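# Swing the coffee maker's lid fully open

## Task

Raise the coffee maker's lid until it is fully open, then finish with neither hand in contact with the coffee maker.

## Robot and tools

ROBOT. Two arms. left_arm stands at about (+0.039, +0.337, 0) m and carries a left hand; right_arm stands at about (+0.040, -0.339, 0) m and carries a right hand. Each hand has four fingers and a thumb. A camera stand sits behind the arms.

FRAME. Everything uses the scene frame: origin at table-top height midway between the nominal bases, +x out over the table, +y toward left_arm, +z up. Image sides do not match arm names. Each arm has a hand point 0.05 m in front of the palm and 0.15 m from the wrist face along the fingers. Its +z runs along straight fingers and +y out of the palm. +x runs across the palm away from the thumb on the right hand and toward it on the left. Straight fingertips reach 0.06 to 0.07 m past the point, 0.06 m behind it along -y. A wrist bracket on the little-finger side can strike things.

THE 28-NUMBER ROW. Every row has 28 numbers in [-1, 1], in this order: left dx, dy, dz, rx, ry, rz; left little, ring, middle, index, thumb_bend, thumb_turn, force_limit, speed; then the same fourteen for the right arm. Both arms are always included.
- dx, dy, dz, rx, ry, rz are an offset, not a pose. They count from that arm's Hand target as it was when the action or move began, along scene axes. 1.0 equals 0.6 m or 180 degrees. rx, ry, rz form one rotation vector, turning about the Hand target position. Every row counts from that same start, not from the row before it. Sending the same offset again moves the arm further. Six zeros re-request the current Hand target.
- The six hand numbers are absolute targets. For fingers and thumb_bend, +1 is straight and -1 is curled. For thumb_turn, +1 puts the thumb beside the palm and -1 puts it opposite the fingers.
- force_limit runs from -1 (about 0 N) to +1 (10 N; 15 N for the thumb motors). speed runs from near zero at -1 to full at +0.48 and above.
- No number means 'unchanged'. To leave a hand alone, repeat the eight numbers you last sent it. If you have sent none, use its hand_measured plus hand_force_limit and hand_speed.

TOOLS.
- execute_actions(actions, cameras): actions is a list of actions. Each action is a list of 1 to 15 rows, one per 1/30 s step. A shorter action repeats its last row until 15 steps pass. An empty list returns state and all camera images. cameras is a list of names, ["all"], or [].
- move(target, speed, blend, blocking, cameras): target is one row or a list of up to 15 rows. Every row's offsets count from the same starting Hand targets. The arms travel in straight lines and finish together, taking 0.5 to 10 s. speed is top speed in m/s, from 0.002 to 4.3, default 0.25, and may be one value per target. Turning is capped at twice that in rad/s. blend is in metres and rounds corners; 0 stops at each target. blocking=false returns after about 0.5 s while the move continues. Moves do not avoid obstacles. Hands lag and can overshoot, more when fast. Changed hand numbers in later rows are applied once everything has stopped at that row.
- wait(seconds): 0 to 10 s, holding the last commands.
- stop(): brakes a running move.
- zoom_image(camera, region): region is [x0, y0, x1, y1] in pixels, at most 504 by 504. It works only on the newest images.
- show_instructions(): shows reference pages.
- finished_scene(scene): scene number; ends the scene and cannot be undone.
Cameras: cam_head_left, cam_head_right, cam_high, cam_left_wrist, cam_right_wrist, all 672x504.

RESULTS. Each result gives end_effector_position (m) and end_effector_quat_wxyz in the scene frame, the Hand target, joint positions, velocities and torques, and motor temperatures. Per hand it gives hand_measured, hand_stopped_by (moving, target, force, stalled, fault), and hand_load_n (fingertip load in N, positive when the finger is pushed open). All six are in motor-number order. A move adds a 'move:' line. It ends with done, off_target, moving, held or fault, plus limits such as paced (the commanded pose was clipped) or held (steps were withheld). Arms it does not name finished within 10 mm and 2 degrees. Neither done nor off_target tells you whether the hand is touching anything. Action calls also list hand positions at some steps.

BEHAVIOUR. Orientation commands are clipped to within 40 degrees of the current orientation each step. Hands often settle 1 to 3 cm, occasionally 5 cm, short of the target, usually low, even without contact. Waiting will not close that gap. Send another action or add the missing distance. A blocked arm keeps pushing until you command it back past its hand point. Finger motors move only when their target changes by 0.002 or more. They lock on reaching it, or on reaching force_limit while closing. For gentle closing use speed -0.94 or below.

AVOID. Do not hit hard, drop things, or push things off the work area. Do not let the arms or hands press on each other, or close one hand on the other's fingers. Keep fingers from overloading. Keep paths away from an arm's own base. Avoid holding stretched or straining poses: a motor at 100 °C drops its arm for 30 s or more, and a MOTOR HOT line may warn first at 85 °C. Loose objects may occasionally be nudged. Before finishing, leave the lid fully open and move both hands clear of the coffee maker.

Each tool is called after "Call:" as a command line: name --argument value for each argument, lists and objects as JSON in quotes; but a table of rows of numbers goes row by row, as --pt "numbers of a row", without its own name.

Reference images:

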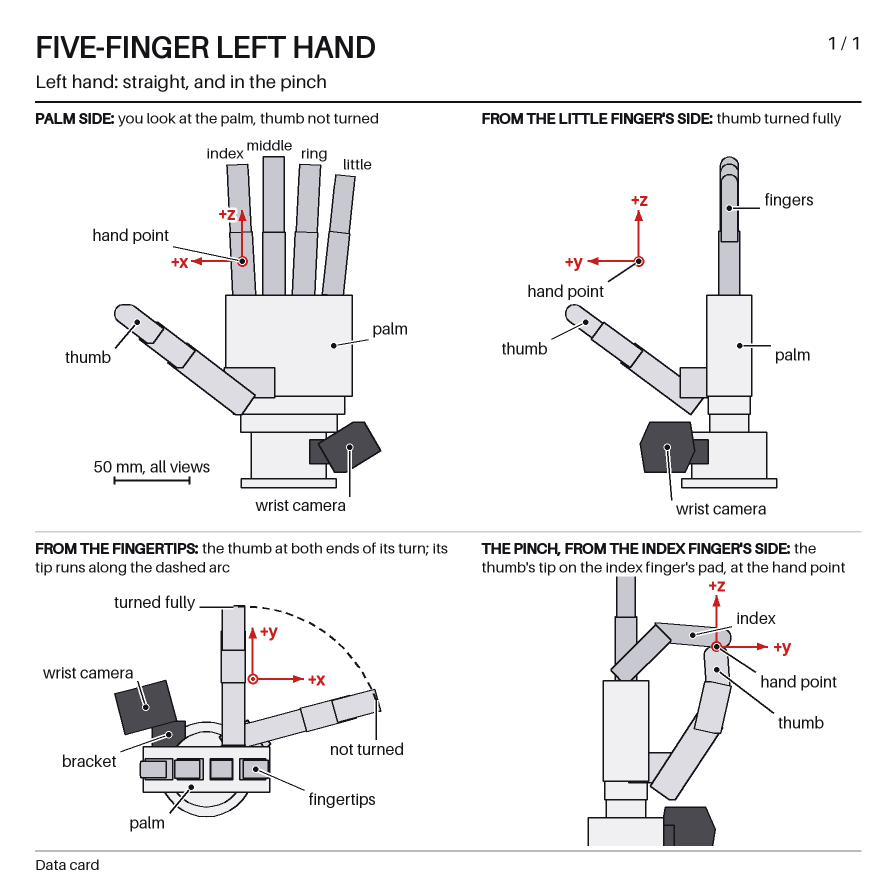

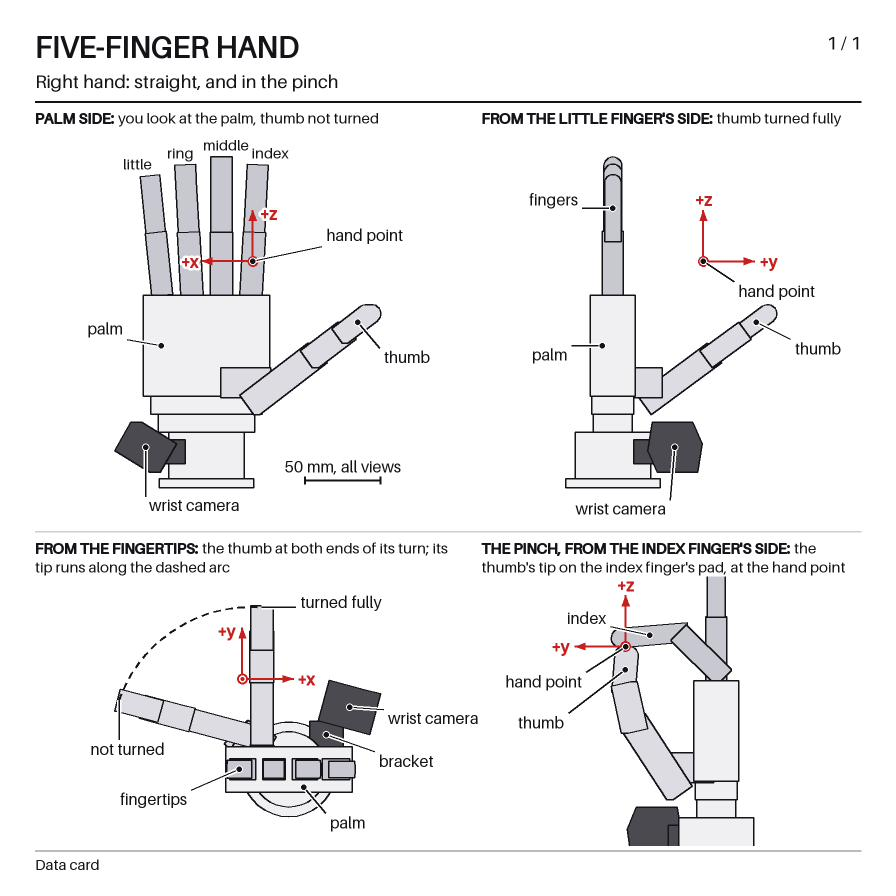

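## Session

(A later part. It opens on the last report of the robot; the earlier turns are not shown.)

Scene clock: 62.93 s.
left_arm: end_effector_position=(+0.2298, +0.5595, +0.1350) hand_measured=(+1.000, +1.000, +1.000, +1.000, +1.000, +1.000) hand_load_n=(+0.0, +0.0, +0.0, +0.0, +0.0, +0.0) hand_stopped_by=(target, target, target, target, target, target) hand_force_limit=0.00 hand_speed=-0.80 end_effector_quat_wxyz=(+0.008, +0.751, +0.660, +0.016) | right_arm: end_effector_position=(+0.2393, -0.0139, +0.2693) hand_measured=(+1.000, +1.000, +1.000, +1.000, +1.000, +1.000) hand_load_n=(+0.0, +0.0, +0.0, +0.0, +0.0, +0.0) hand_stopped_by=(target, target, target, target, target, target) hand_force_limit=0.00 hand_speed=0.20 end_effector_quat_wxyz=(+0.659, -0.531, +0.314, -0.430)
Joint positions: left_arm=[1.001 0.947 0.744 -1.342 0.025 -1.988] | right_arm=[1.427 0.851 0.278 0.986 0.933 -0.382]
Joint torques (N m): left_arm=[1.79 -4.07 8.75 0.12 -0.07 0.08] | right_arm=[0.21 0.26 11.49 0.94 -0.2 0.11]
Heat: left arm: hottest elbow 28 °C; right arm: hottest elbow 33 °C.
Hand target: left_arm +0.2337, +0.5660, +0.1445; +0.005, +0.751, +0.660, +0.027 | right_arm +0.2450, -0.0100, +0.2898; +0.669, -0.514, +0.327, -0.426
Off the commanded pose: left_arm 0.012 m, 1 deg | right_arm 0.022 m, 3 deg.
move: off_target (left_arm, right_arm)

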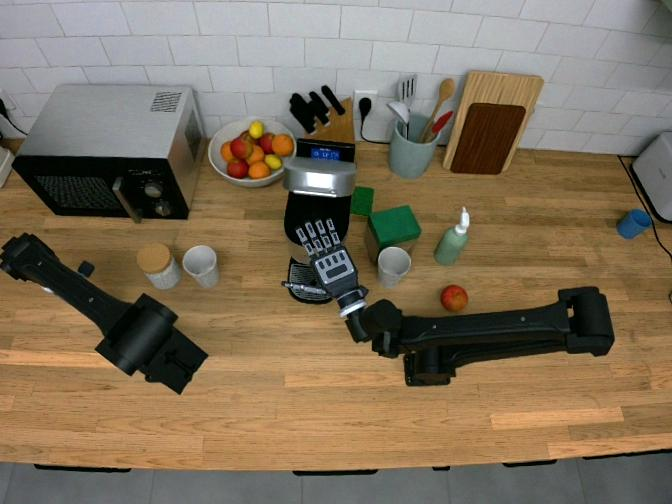

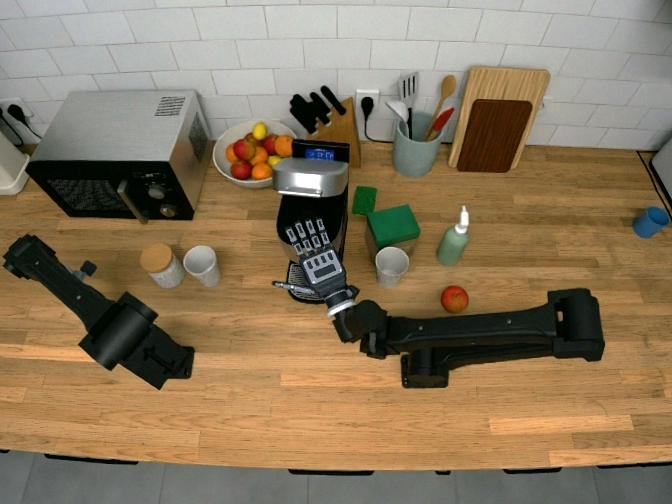

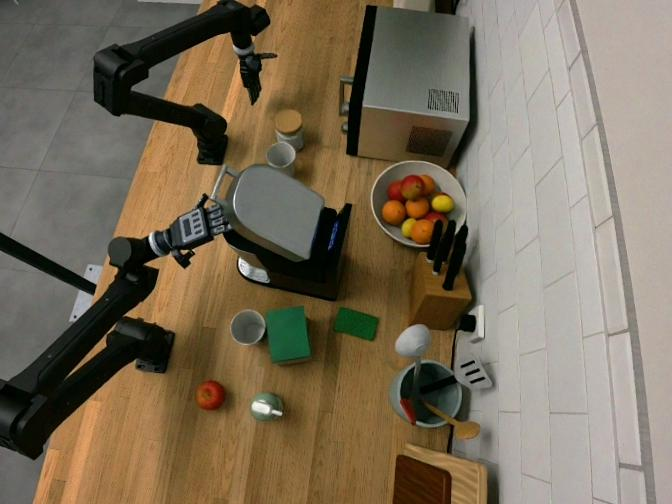

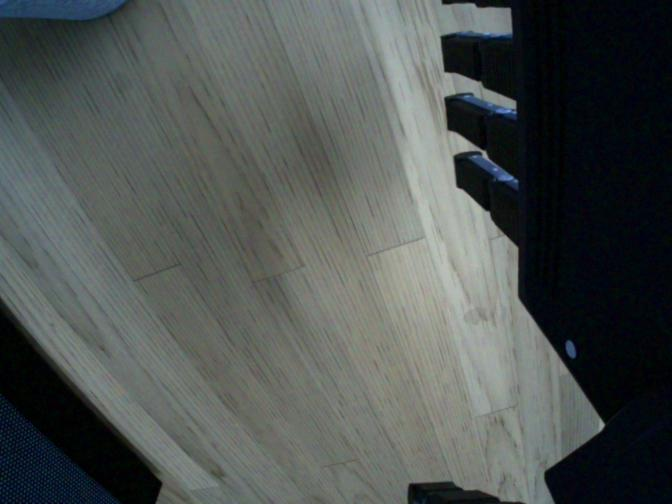

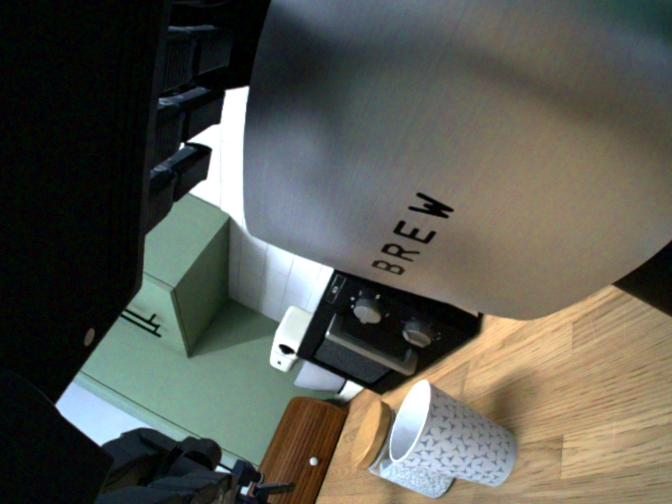

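Call:
move --pt "0 0 0 0 0 0 1 1 1 1 1 1 0 -0.8 0.075 0 0.0917 0 0 0 1 1 1 1 1 1 0 0.2" --pt "0 0 0 0 0 0 1 1 1 1 1 1 0 -0.8 0.156 0 0.1833 0 0 0 1 1 1 1 1 1 0 0.2" --speed 0.07 --blend 0.02 --cameras '["all"]'

Call:
zoom_image --camera "cam_head_left" --region '[260, 130, 400, 270]'

Call:
zoom_image --camera "cam_high" --region '[180, 120, 380, 320]'

Scene clock: 65.90 s.
left_arm: end_effector_position=(+0.2298, +0.5595, +0.1350) hand_measured=(+1.000, +1.000, +1.000, +1.000, +1.000, +1.000) hand_load_n=(+0.0, +0.0, +0.0, +0.0, +0.0, +0.0) hand_stopped_by=(target, target, target, target, target, target) hand_force_limit=0.00 hand_speed=-0.80 end_effector_quat_wxyz=(+0.008, +0.751, +0.660, +0.016) | right_arm: end_effector_position=(+0.3291, -0.0145, +0.3599) hand_measured=(+1.000, +1.000, +1.000, +1.000, +1.000, +1.000) hand_load_n=(+0.0, +0.0, +0.0, +0.0, +0.0, +0.0) hand_stopped_by=(target, target, target, target, target, target) hand_force_limit=0.00 hand_speed=0.20 end_effector_quat_wxyz=(+0.652, -0.539, +0.319, -0.427)
Joint positions: left_arm=[1.001 0.947 0.744 -1.342 0.025 -1.988] | right_arm=[1.048 0.77 0.549 0.481 0.581 -0.19]
Joint torques (N m): left_arm=[1.79 -4.07 8.76 0.13 -0.07 0.08] | right_arm=[0.09 1.08 15.92 1.22 -0.1 0.11]
Heat: left arm: hottest elbow 28 °C; right arm: hottest elbow 33 °C.
Hand target: left_arm +0.2337, +0.5660, +0.1445; +0.005, +0.751, +0.660, +0.027 | right_arm +0.3386, -0.0101, +0.4000; +0.669, -0.514, +0.327, -0.426
Off the commanded pose: left_arm 0.012 m, 1 deg | right_arm 0.041 m, 4 deg.
move: off_target (left_arm, right_arm)

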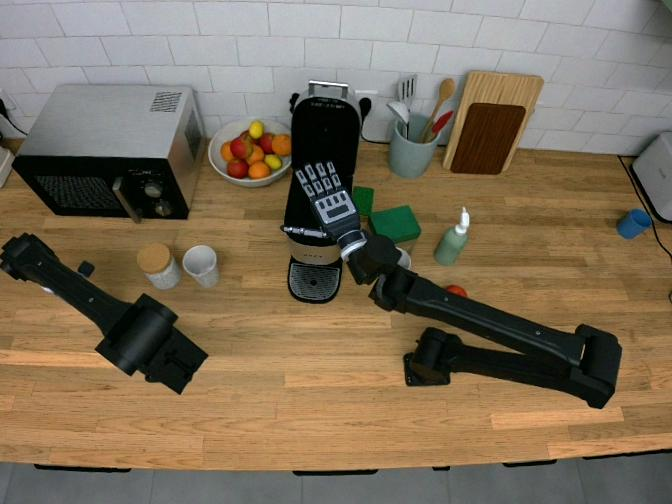

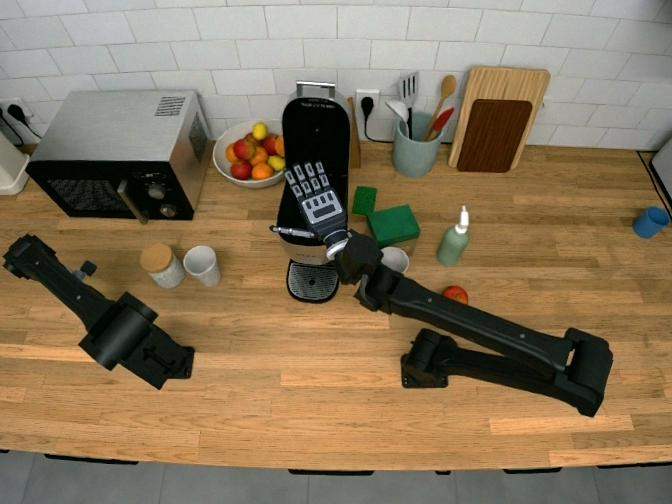

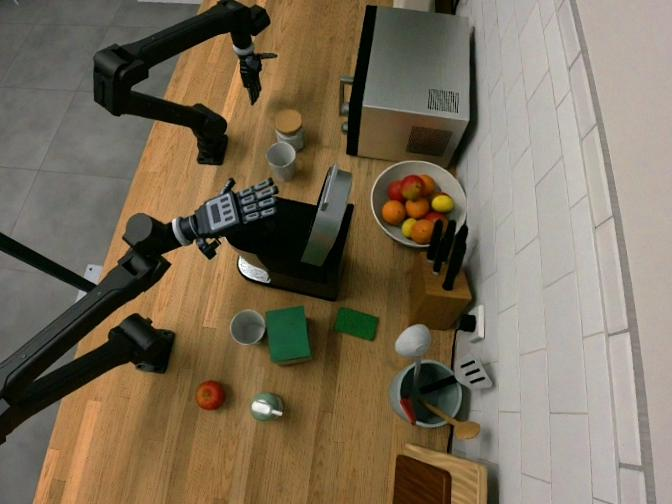

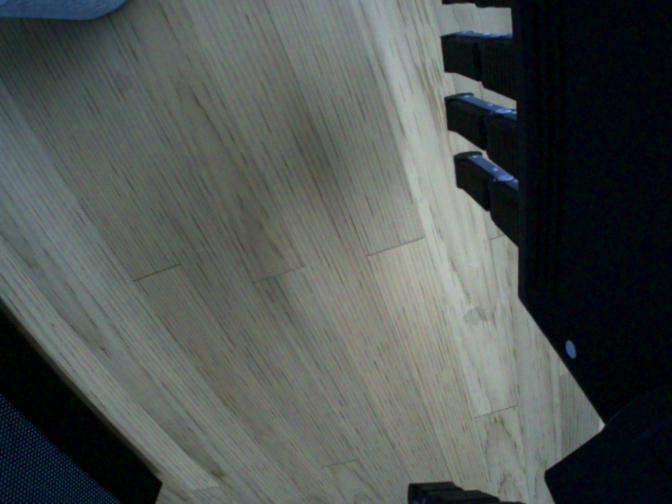

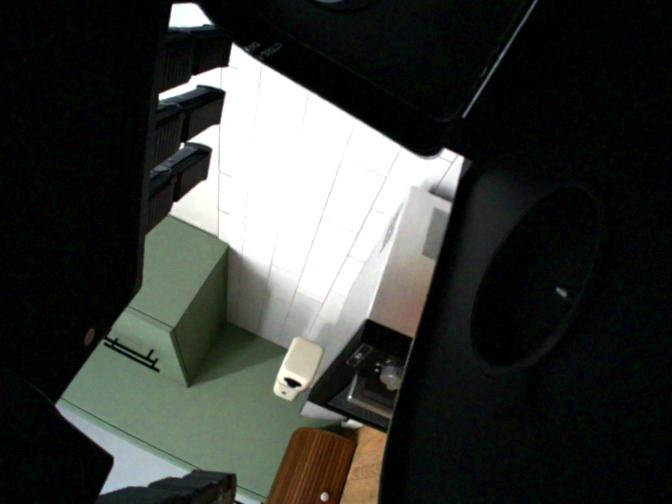

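Scaled by 3.600 from the camera's 672x504 image, which has a finer 960x720 frame.

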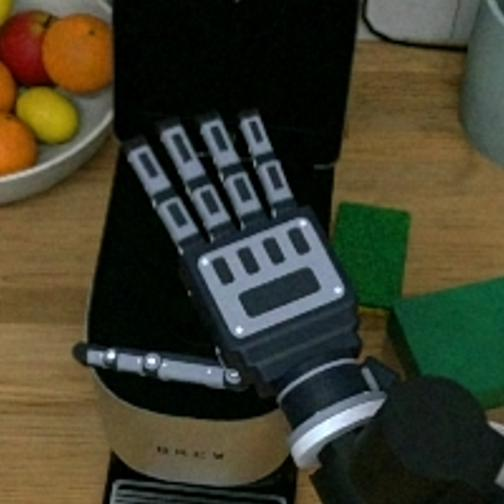

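Scaled by 2.520 from the camera's 672x504 image, which has a finer 960x720 frame.

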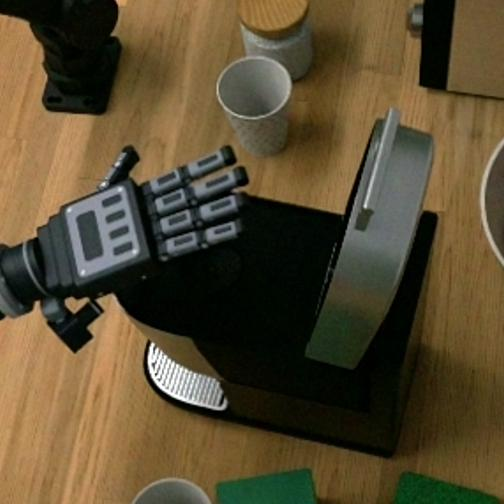

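Call:
move --target '[0,0,0,0,0,0,1,1,1,1,1,1,0,-0.8,0.165,0,0.05,0,0,0,1,1,1,1,1,1,0,0.2]' --speed 0.07 --cameras '["all"]'

Call:
zoom_image --camera "cam_head_left" --region '[260, 60, 400, 200]'

Call:
zoom_image --camera "cam_high" --region '[180, 120, 380, 320]'

Scene clock: 68.50 s.
left_arm: end_effector_position=(+0.2298, +0.5595, +0.1350) hand_measured=(+1.000, +1.000, +1.000, +1.000, +1.000, +1.000) hand_load_n=(+0.5, +0.0, +0.0, +0.0, +0.0, +0.0) hand_stopped_by=(target, target, target, target, target, target) hand_force_limit=0.00 hand_speed=-0.80 end_effector_quat_wxyz=(+0.008, +0.751, +0.660, +0.016) | right_arm: end_effector_position=(+0.4242, -0.0132, +0.3886) hand_measured=(+1.000, +1.000, +1.000, +1.000, +1.000, +1.000) hand_load_n=(+0.0, +0.0, +0.0, +0.0, +0.0, +0.0) hand_stopped_by=(target, target, target, target, target, target) hand_force_limit=0.00 hand_speed=0.20 end_effector_quat_wxyz=(+0.653, -0.539, +0.324, -0.422)
Joint positions: left_arm=[1.001 0.947 0.744 -1.342 0.025 -1.988] | right_arm=[0.771 0.951 0.722 0.45 0.314 -0.101]
Joint torques (N m): left_arm=[1.79 -4.07 8.76 0.12 -0.07 0.08] | right_arm=[-0.09 -1.61 16.51 1.36 -0.02 0.17]
Heat: left arm: hottest elbow 28 °C; right arm: hottest elbow 34 °C.
Hand target: left_arm +0.2337, +0.5660, +0.1445; +0.005, +0.751, +0.660, +0.027 | right_arm +0.4376, -0.0100, +0.4299; +0.669, -0.514, +0.327, -0.426
Off the commanded pose: left_arm 0.012 m, 1 deg | right_arm 0.044 m, 3 deg.
move: off_target (left_arm, right_arm)

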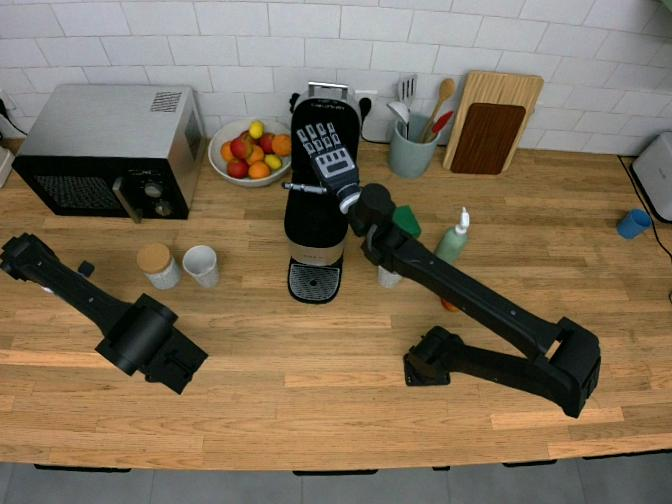

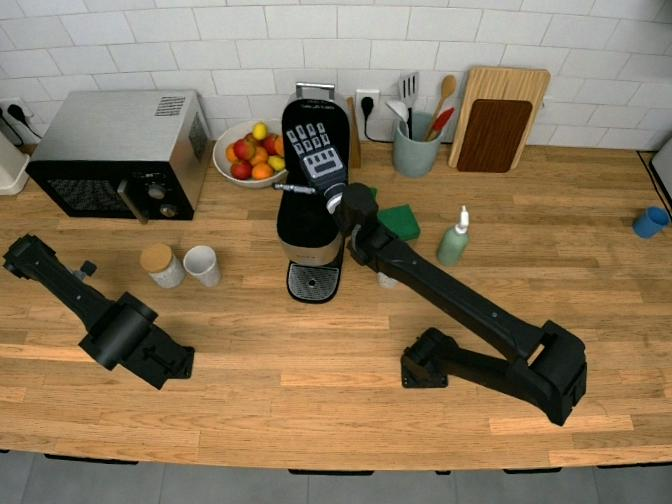

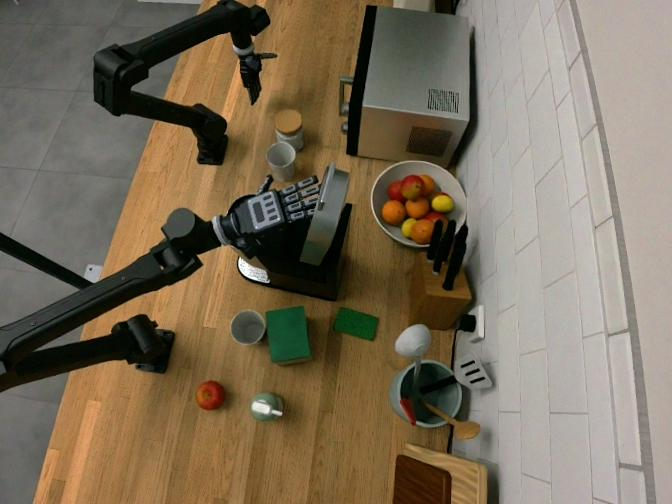

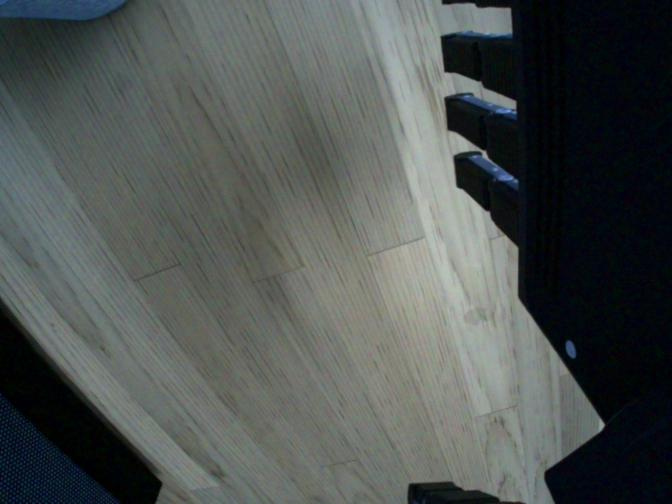

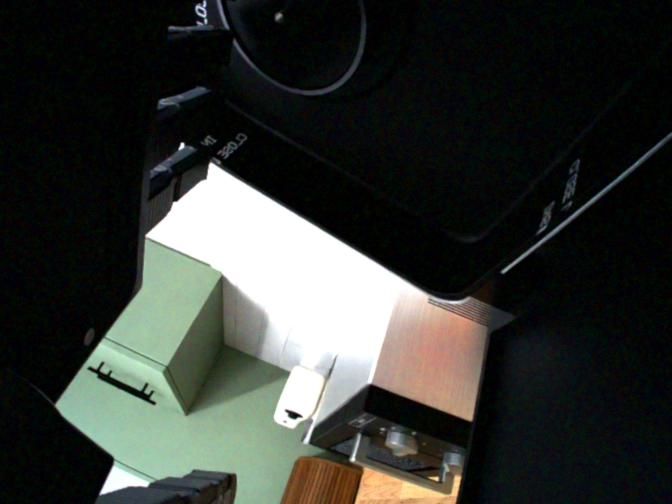

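Scaled by 3.600 from the camera's 672x504 image, which has a finer 960x720 frame.

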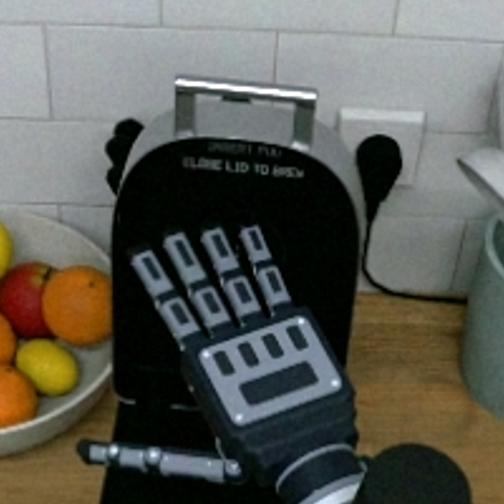

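Scaled by 2.520 from the camera's 672x504 image, which has a finer 960x720 frame.

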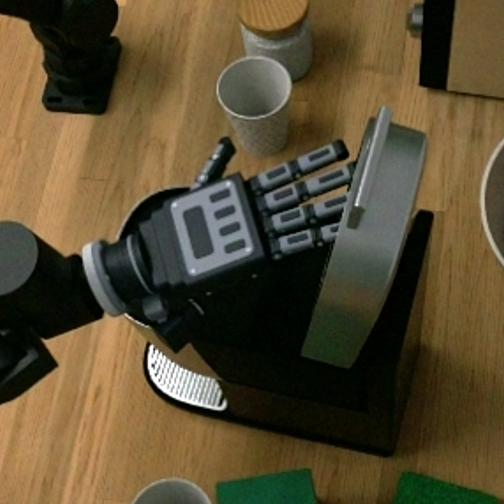

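Call:
move --target '[0,0,0,0,0,0,1,1,1,1,1,1,0,-0.8,0.06,0,0.02,0,0,0,1,1,1,1,1,1,0,0.2]' --speed 0.07 --cameras '["cam_head_left","cam_high"]'

Call:
zoom_image --camera "cam_head_left" --region '[260, 60, 400, 200]'

Call:
zoom_image --camera "cam_high" --region '[180, 120, 380, 320]'

Scene clock: 69.97 s.
left_arm: end_effector_position=(+0.2298, +0.5595, +0.1350) hand_measured=(+1.000, +1.000, +1.000, +1.000, +1.000, +1.000) hand_load_n=(+0.0, +0.0, +0.0, +0.0, +0.0, +0.0) hand_stopped_by=(target, target, target, target, target, target) hand_force_limit=0.00 hand_speed=-0.80 end_effector_quat_wxyz=(+0.008, +0.751, +0.660, +0.016) | right_arm: end_effector_position=(+0.4552, -0.0091, +0.4052) hand_measured=(+1.000, +1.000, +1.000, +1.000, +1.000, +1.000) hand_load_n=(+0.0, +0.0, +0.0, +0.0, +0.5, -0.5) hand_stopped_by=(target, target, target, target, target, target) hand_force_limit=0.00 hand_speed=0.20 end_effector_quat_wxyz=(+0.659, -0.538, +0.320, -0.418)
Joint positions: left_arm=[1.001 0.947 0.744 -1.342 0.025 -1.988] | right_arm=[0.704 1.019 0.802 0.441 0.235 -0.081]
Joint torques (N m): left_arm=[1.79 -4.13 8.76 0.14 -0.07 0.08] | right_arm=[-2.26 -1.32 16.44 1.5 0.29 0.16]
Heat: left arm: hottest elbow 28 °C; right arm: hottest elbow 34 °C.
Hand target: left_arm +0.2337, +0.5660, +0.1445; +0.005, +0.751, +0.660, +0.027 | right_arm +0.4736, -0.0101, +0.4417; +0.669, -0.514, +0.327, -0.426
Off the commanded pose: left_arm 0.012 m, 1 deg | right_arm 0.041 m, 3 deg.
move: off_target (left_arm, right_arm)
Images, in order (width x height): cam_head_left 672x504, cam_high 672x504.

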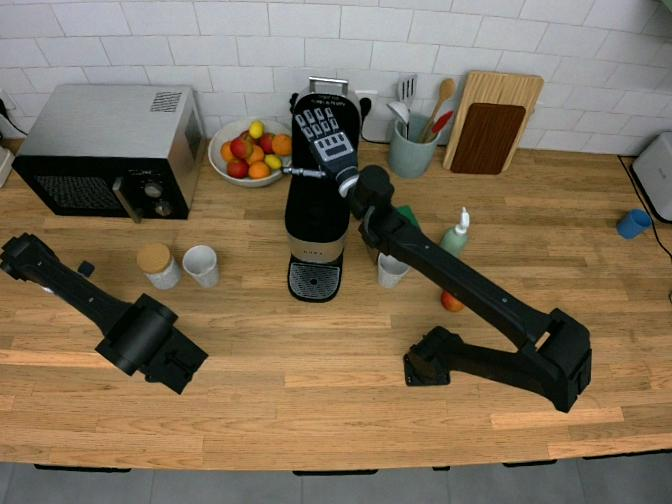

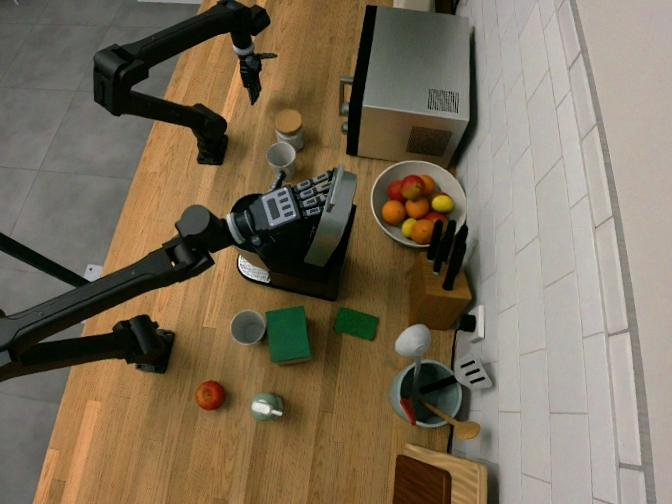

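Scaled by 3.600 from the camera's 672x504 image, which has a finer 960x720 frame.

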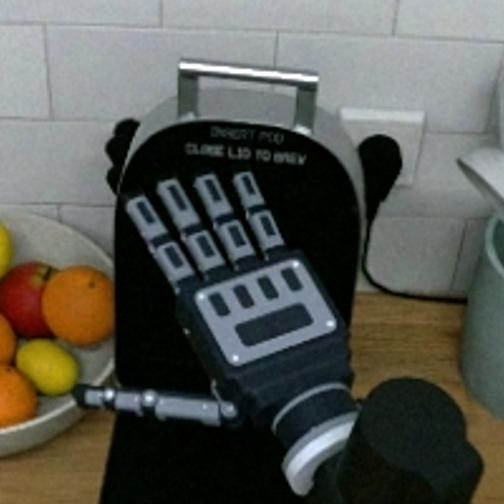

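Scaled by 2.520 from the camera's 672x504 image, which has a finer 960x720 frame.

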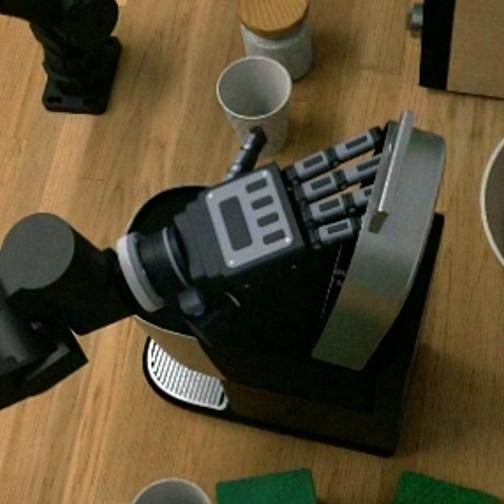

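Call:
move --target '[0,0,0,0,0,0,1,1,1,1,1,1,0,-0.8,0.06,0,0.0,0,0,0,1,1,1,1,1,1,0,0.2]' --speed 0.07 --cameras '["cam_head_left","cam_high"]'

Call:
zoom_image --camera "cam_head_left" --region '[260, 60, 400, 200]'

Call:
zoom_image --camera "cam_high" --region '[180, 120, 380, 320]'

Scene clock: 71.23 s.
left_arm: end_effector_position=(+0.2298, +0.5595, +0.1350) hand_measured=(+1.000, +1.000, +1.000, +1.000, +1.000, +1.000) hand_load_n=(+0.0, +0.0, +0.0, +0.0, +0.0, +0.5) hand_stopped_by=(target, target, target, target, target, target) hand_force_limit=0.00 hand_speed=-0.80 end_effector_quat_wxyz=(+0.008, +0.751, +0.660, +0.016) | right_arm: end_effector_position=(+0.4904, -0.0104, +0.4035) hand_measured=(+1.000, +1.000, +1.000, +1.000, +1.000, +1.000) hand_load_n=(+0.0, +0.0, +0.0, +0.0, +0.0, +0.0) hand_stopped_by=(target, target, target, target, target, target) hand_force_limit=0.00 hand_speed=0.20 end_effector_quat_wxyz=(+0.654, -0.541, +0.326, -0.417)
Joint positions: left_arm=[1.001 0.947 0.744 -1.342 0.025 -1.988] | right_arm=[0.641 1.097 0.86 0.443 0.182 -0.062]
Joint torques (N m): left_arm=[1.79 -4.13 8.75 0.13 -0.07 0.08] | right_arm=[-0.56 -2.67 16.32 2.3 0.05 0.11]
Heat: left arm: hottest elbow 28 °C; right arm: hottest elbow 35 °C.
Hand target: left_arm +0.2337, +0.5660, +0.1445; +0.005, +0.751, +0.660, +0.027 | right_arm +0.5097, -0.0101, +0.4418; +0.669, -0.514, +0.327, -0.426
Off the commanded pose: left_arm 0.012 m, 1 deg | right_arm 0.043 m, 4 deg.
move: off_target (left_arm, right_arm)
Images, in order (width x height): cam_head_left 672x504, cam_high 672x504.

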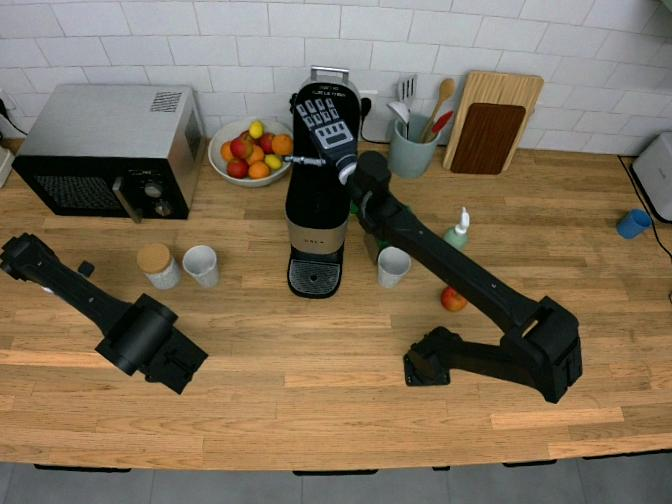

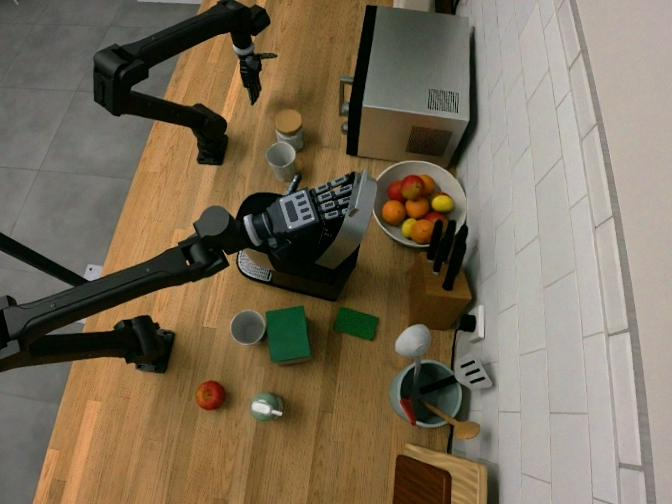

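Scaled by 3.600 from the camera's 672x504 image, which has a finer 960x720 frame.

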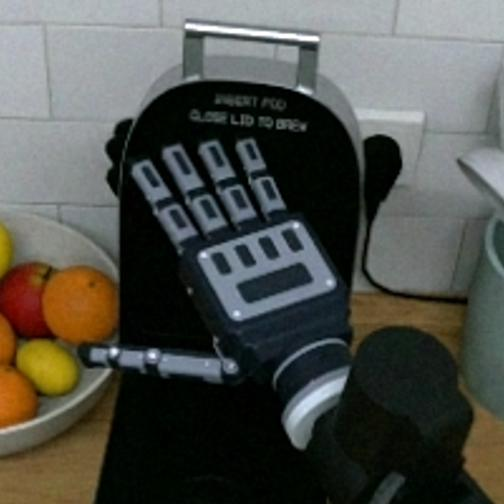

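Scaled by 2.520 from the camera's 672x504 image, which has a finer 960x720 frame.

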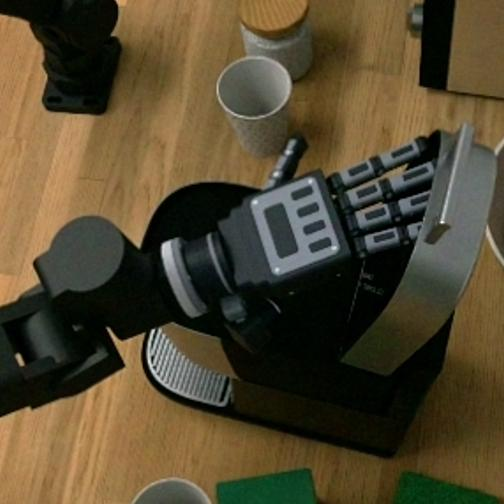

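Call:
move --target '[0,0,0,0,0,0,1,1,1,1,1,1,0,-0.8,-0.12,0,0.0,0,0,0,1,1,1,1,1,1,0,0.2]' --speed 0.06 --cameras '["cam_head_left","cam_high"]'

Call:
zoom_image --camera "cam_head_left" --region '[260, 60, 400, 200]'

Call:
zoom_image --camera "cam_high" --region '[180, 120, 380, 320]'

Scene clock: 73.07 s.
left_arm: end_effector_position=(+0.2298, +0.5595, +0.1350) hand_measured=(+1.000, +1.000, +1.000, +1.000, +1.000, +1.000) hand_load_n=(+0.0, +0.0, +0.0, +0.0, +0.0, +0.0) hand_stopped_by=(target, target, target, target, target, target) hand_force_limit=0.00 hand_speed=-0.80 end_effector_quat_wxyz=(+0.008, +0.751, +0.660, +0.016) | right_arm: end_effector_position=(+0.4430, -0.0119, +0.4330) hand_measured=(+1.000, +1.000, +1.000, +1.000, +1.000, +1.000) hand_load_n=(+0.0, +0.0, +0.0, -0.5, +0.0, +0.0) hand_stopped_by=(target, target, target, target, target, target) hand_force_limit=0.00 hand_speed=0.20 end_effector_quat_wxyz=(+0.664, -0.517, +0.333, -0.424)
Joint positions: left_arm=[1.001 0.947 0.744 -1.342 0.025 -1.988] | right_arm=[0.742 0.977 0.827 0.407 0.307 -0.076]
Joint torques (N m): left_arm=[1.79 -4.07 8.75 0.13 -0.07 0.08] | right_arm=[2.55 -3.84 11.1 1.8 0.2 -0.05]
Heat: left arm: hottest elbow 28 °C; right arm: hottest elbow 35 °C.
Hand target: left_arm +0.2337, +0.5660, +0.1445; +0.005, +0.751, +0.660, +0.027 | right_arm +0.4377, -0.0102, +0.4420; +0.669, -0.514, +0.327, -0.426
Off the commanded pose: left_arm 0.012 m, 1 deg | right_arm 0.010 m, 1 deg.
move: off_target (left_arm)
Images, in order (width x height): cam_head_left 672x504, cam_high 672x504.

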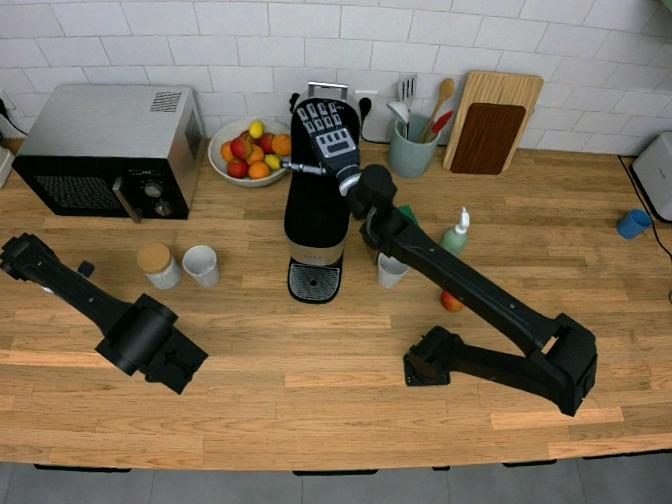

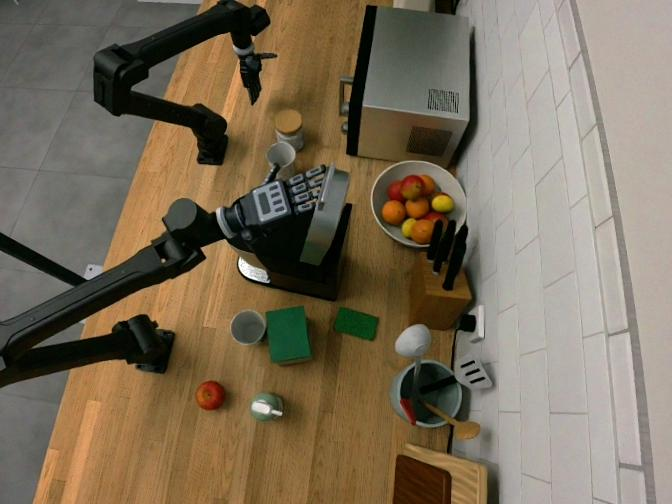

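Scaled by 3.600 from the camera's 672x504 image, which has a finer 960x720 frame.

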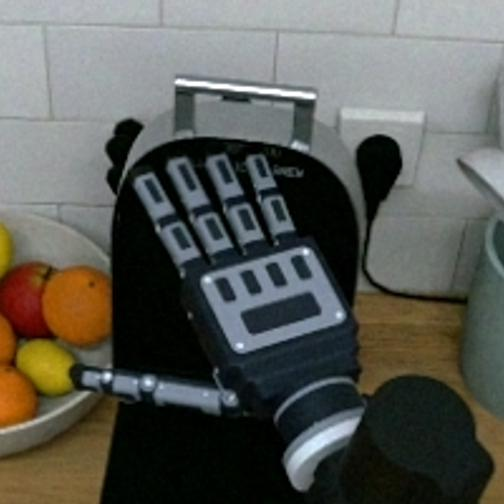

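Scaled by 2.520 from the camera's 672x504 image, which has a finer 960x720 frame.

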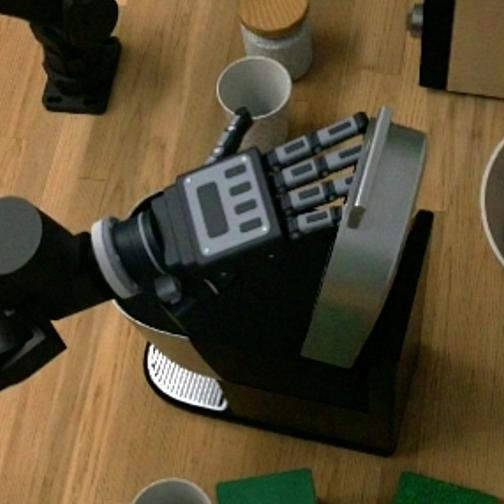

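Call:
move --target '[0,0,0,0,0,0,1,1,1,1,1,1,0,-0.8,-0.4,-0.05,0.05,0,0,0,1,1,1,1,1,1,0,0.2]' --speed 0.25 --cameras '["all"]'

Call:
zoom_image --camera "cam_head_left" --region '[260, 60, 400, 200]'

Call:
zoom_image --camera "cam_high" --region '[180, 120, 380, 320]'

Scene clock: 75.73 s.
left_arm: end_effector_position=(+0.2298, +0.5595, +0.1350) hand_measured=(+1.000, +1.000, +1.000, +1.000, +1.000, +1.000) hand_load_n=(+0.0, +0.0, +0.0, +0.0, +0.0, +0.0) hand_stopped_by=(target, target, target, target, target, target) hand_force_limit=0.00 hand_speed=-0.80 end_effector_quat_wxyz=(+0.008, +0.751, +0.660, +0.016) | right_arm: end_effector_position=(+0.2020, -0.0446, +0.4773) hand_measured=(+1.000, +1.000, +1.000, +1.000, +1.000, +1.000) hand_load_n=(+0.0, +0.0, +0.0, +0.0, +0.0, +0.0) hand_stopped_by=(target, target, target, target, target, target) hand_force_limit=0.00 hand_speed=0.20 end_effector_quat_wxyz=(+0.670, -0.509, +0.334, -0.426)
Joint positions: left_arm=[1.001 0.947 0.744 -1.342 0.025 -1.988] | right_arm=[1.621 0.585 0.7 0.526 1.122 -0.578]
Joint torques (N m): left_arm=[1.73 -4.13 8.76 0.13 -0.07 0.08] | right_arm=[2.73 3.66 9.18 1.52 -0.24 -0.08]
Heat: left arm: hottest elbow 28 °C; right arm: hottest elbow 35 °C.
Hand target: left_arm +0.2337, +0.5660, +0.1445; +0.005, +0.751, +0.660, +0.027 | right_arm +0.1977, -0.0401, +0.4719; +0.669, -0.514, +0.327, -0.426
Off the commanded pose: left_arm 0.012 m, 1 deg | right_arm 0.008 m, 1 deg.
move: off_target (left_arm)

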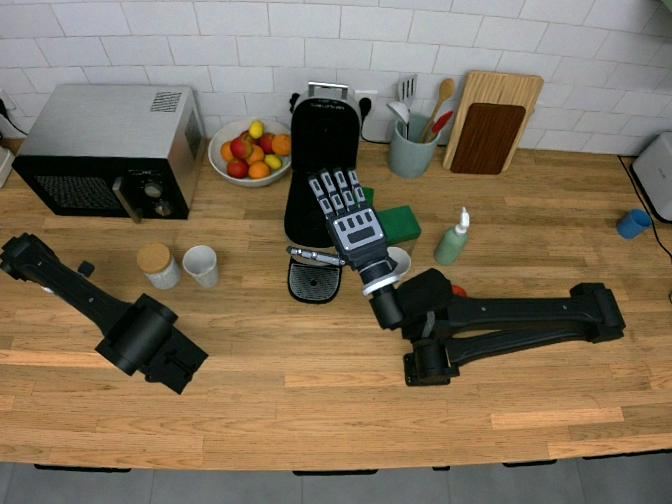

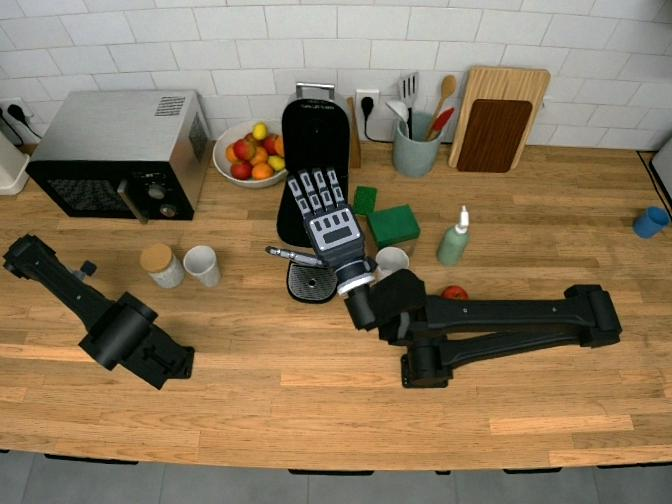

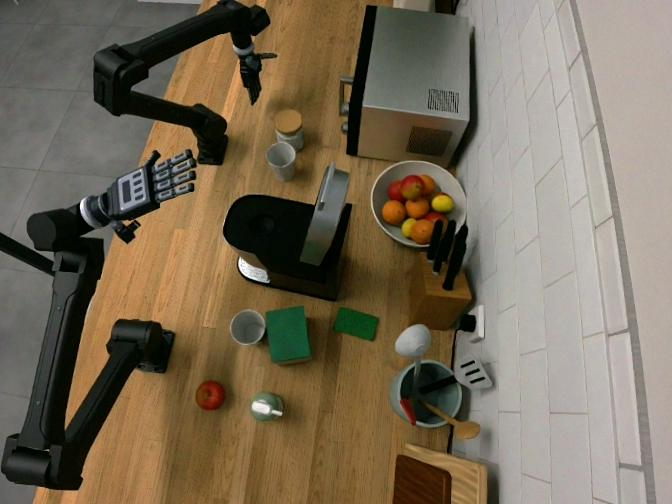

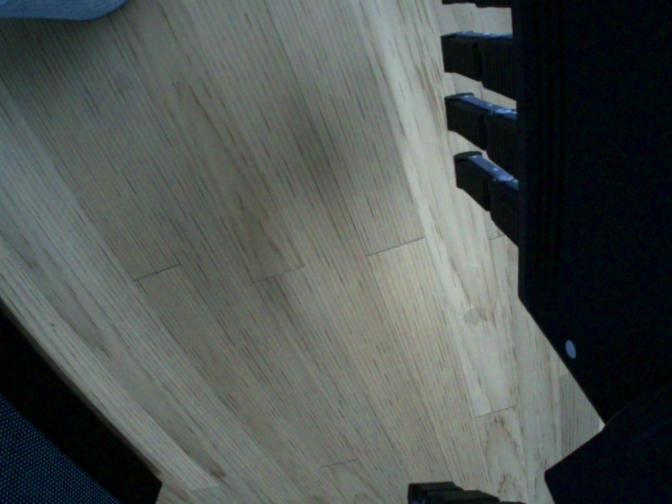

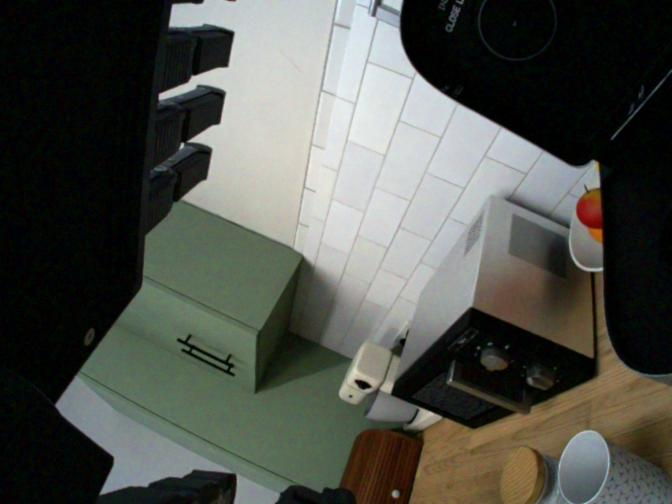

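Scaled by 3.600 from the camera's 672x504 image, which has a finer 960x720 frame.

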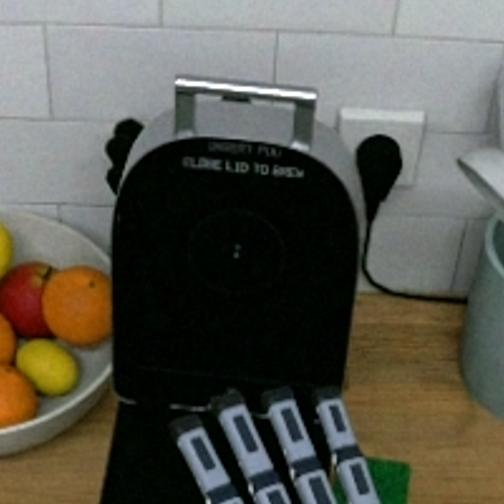

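Scaled by 2.520 from the camera's 672x504 image, which has a finer 960x720 frame.

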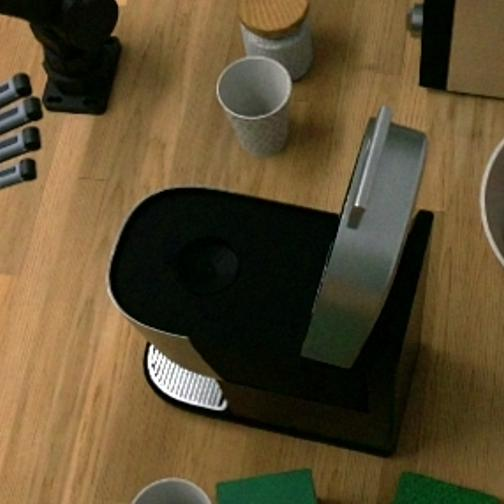

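Call:
finished_scene --scene 1

The scene is finished: the task was done.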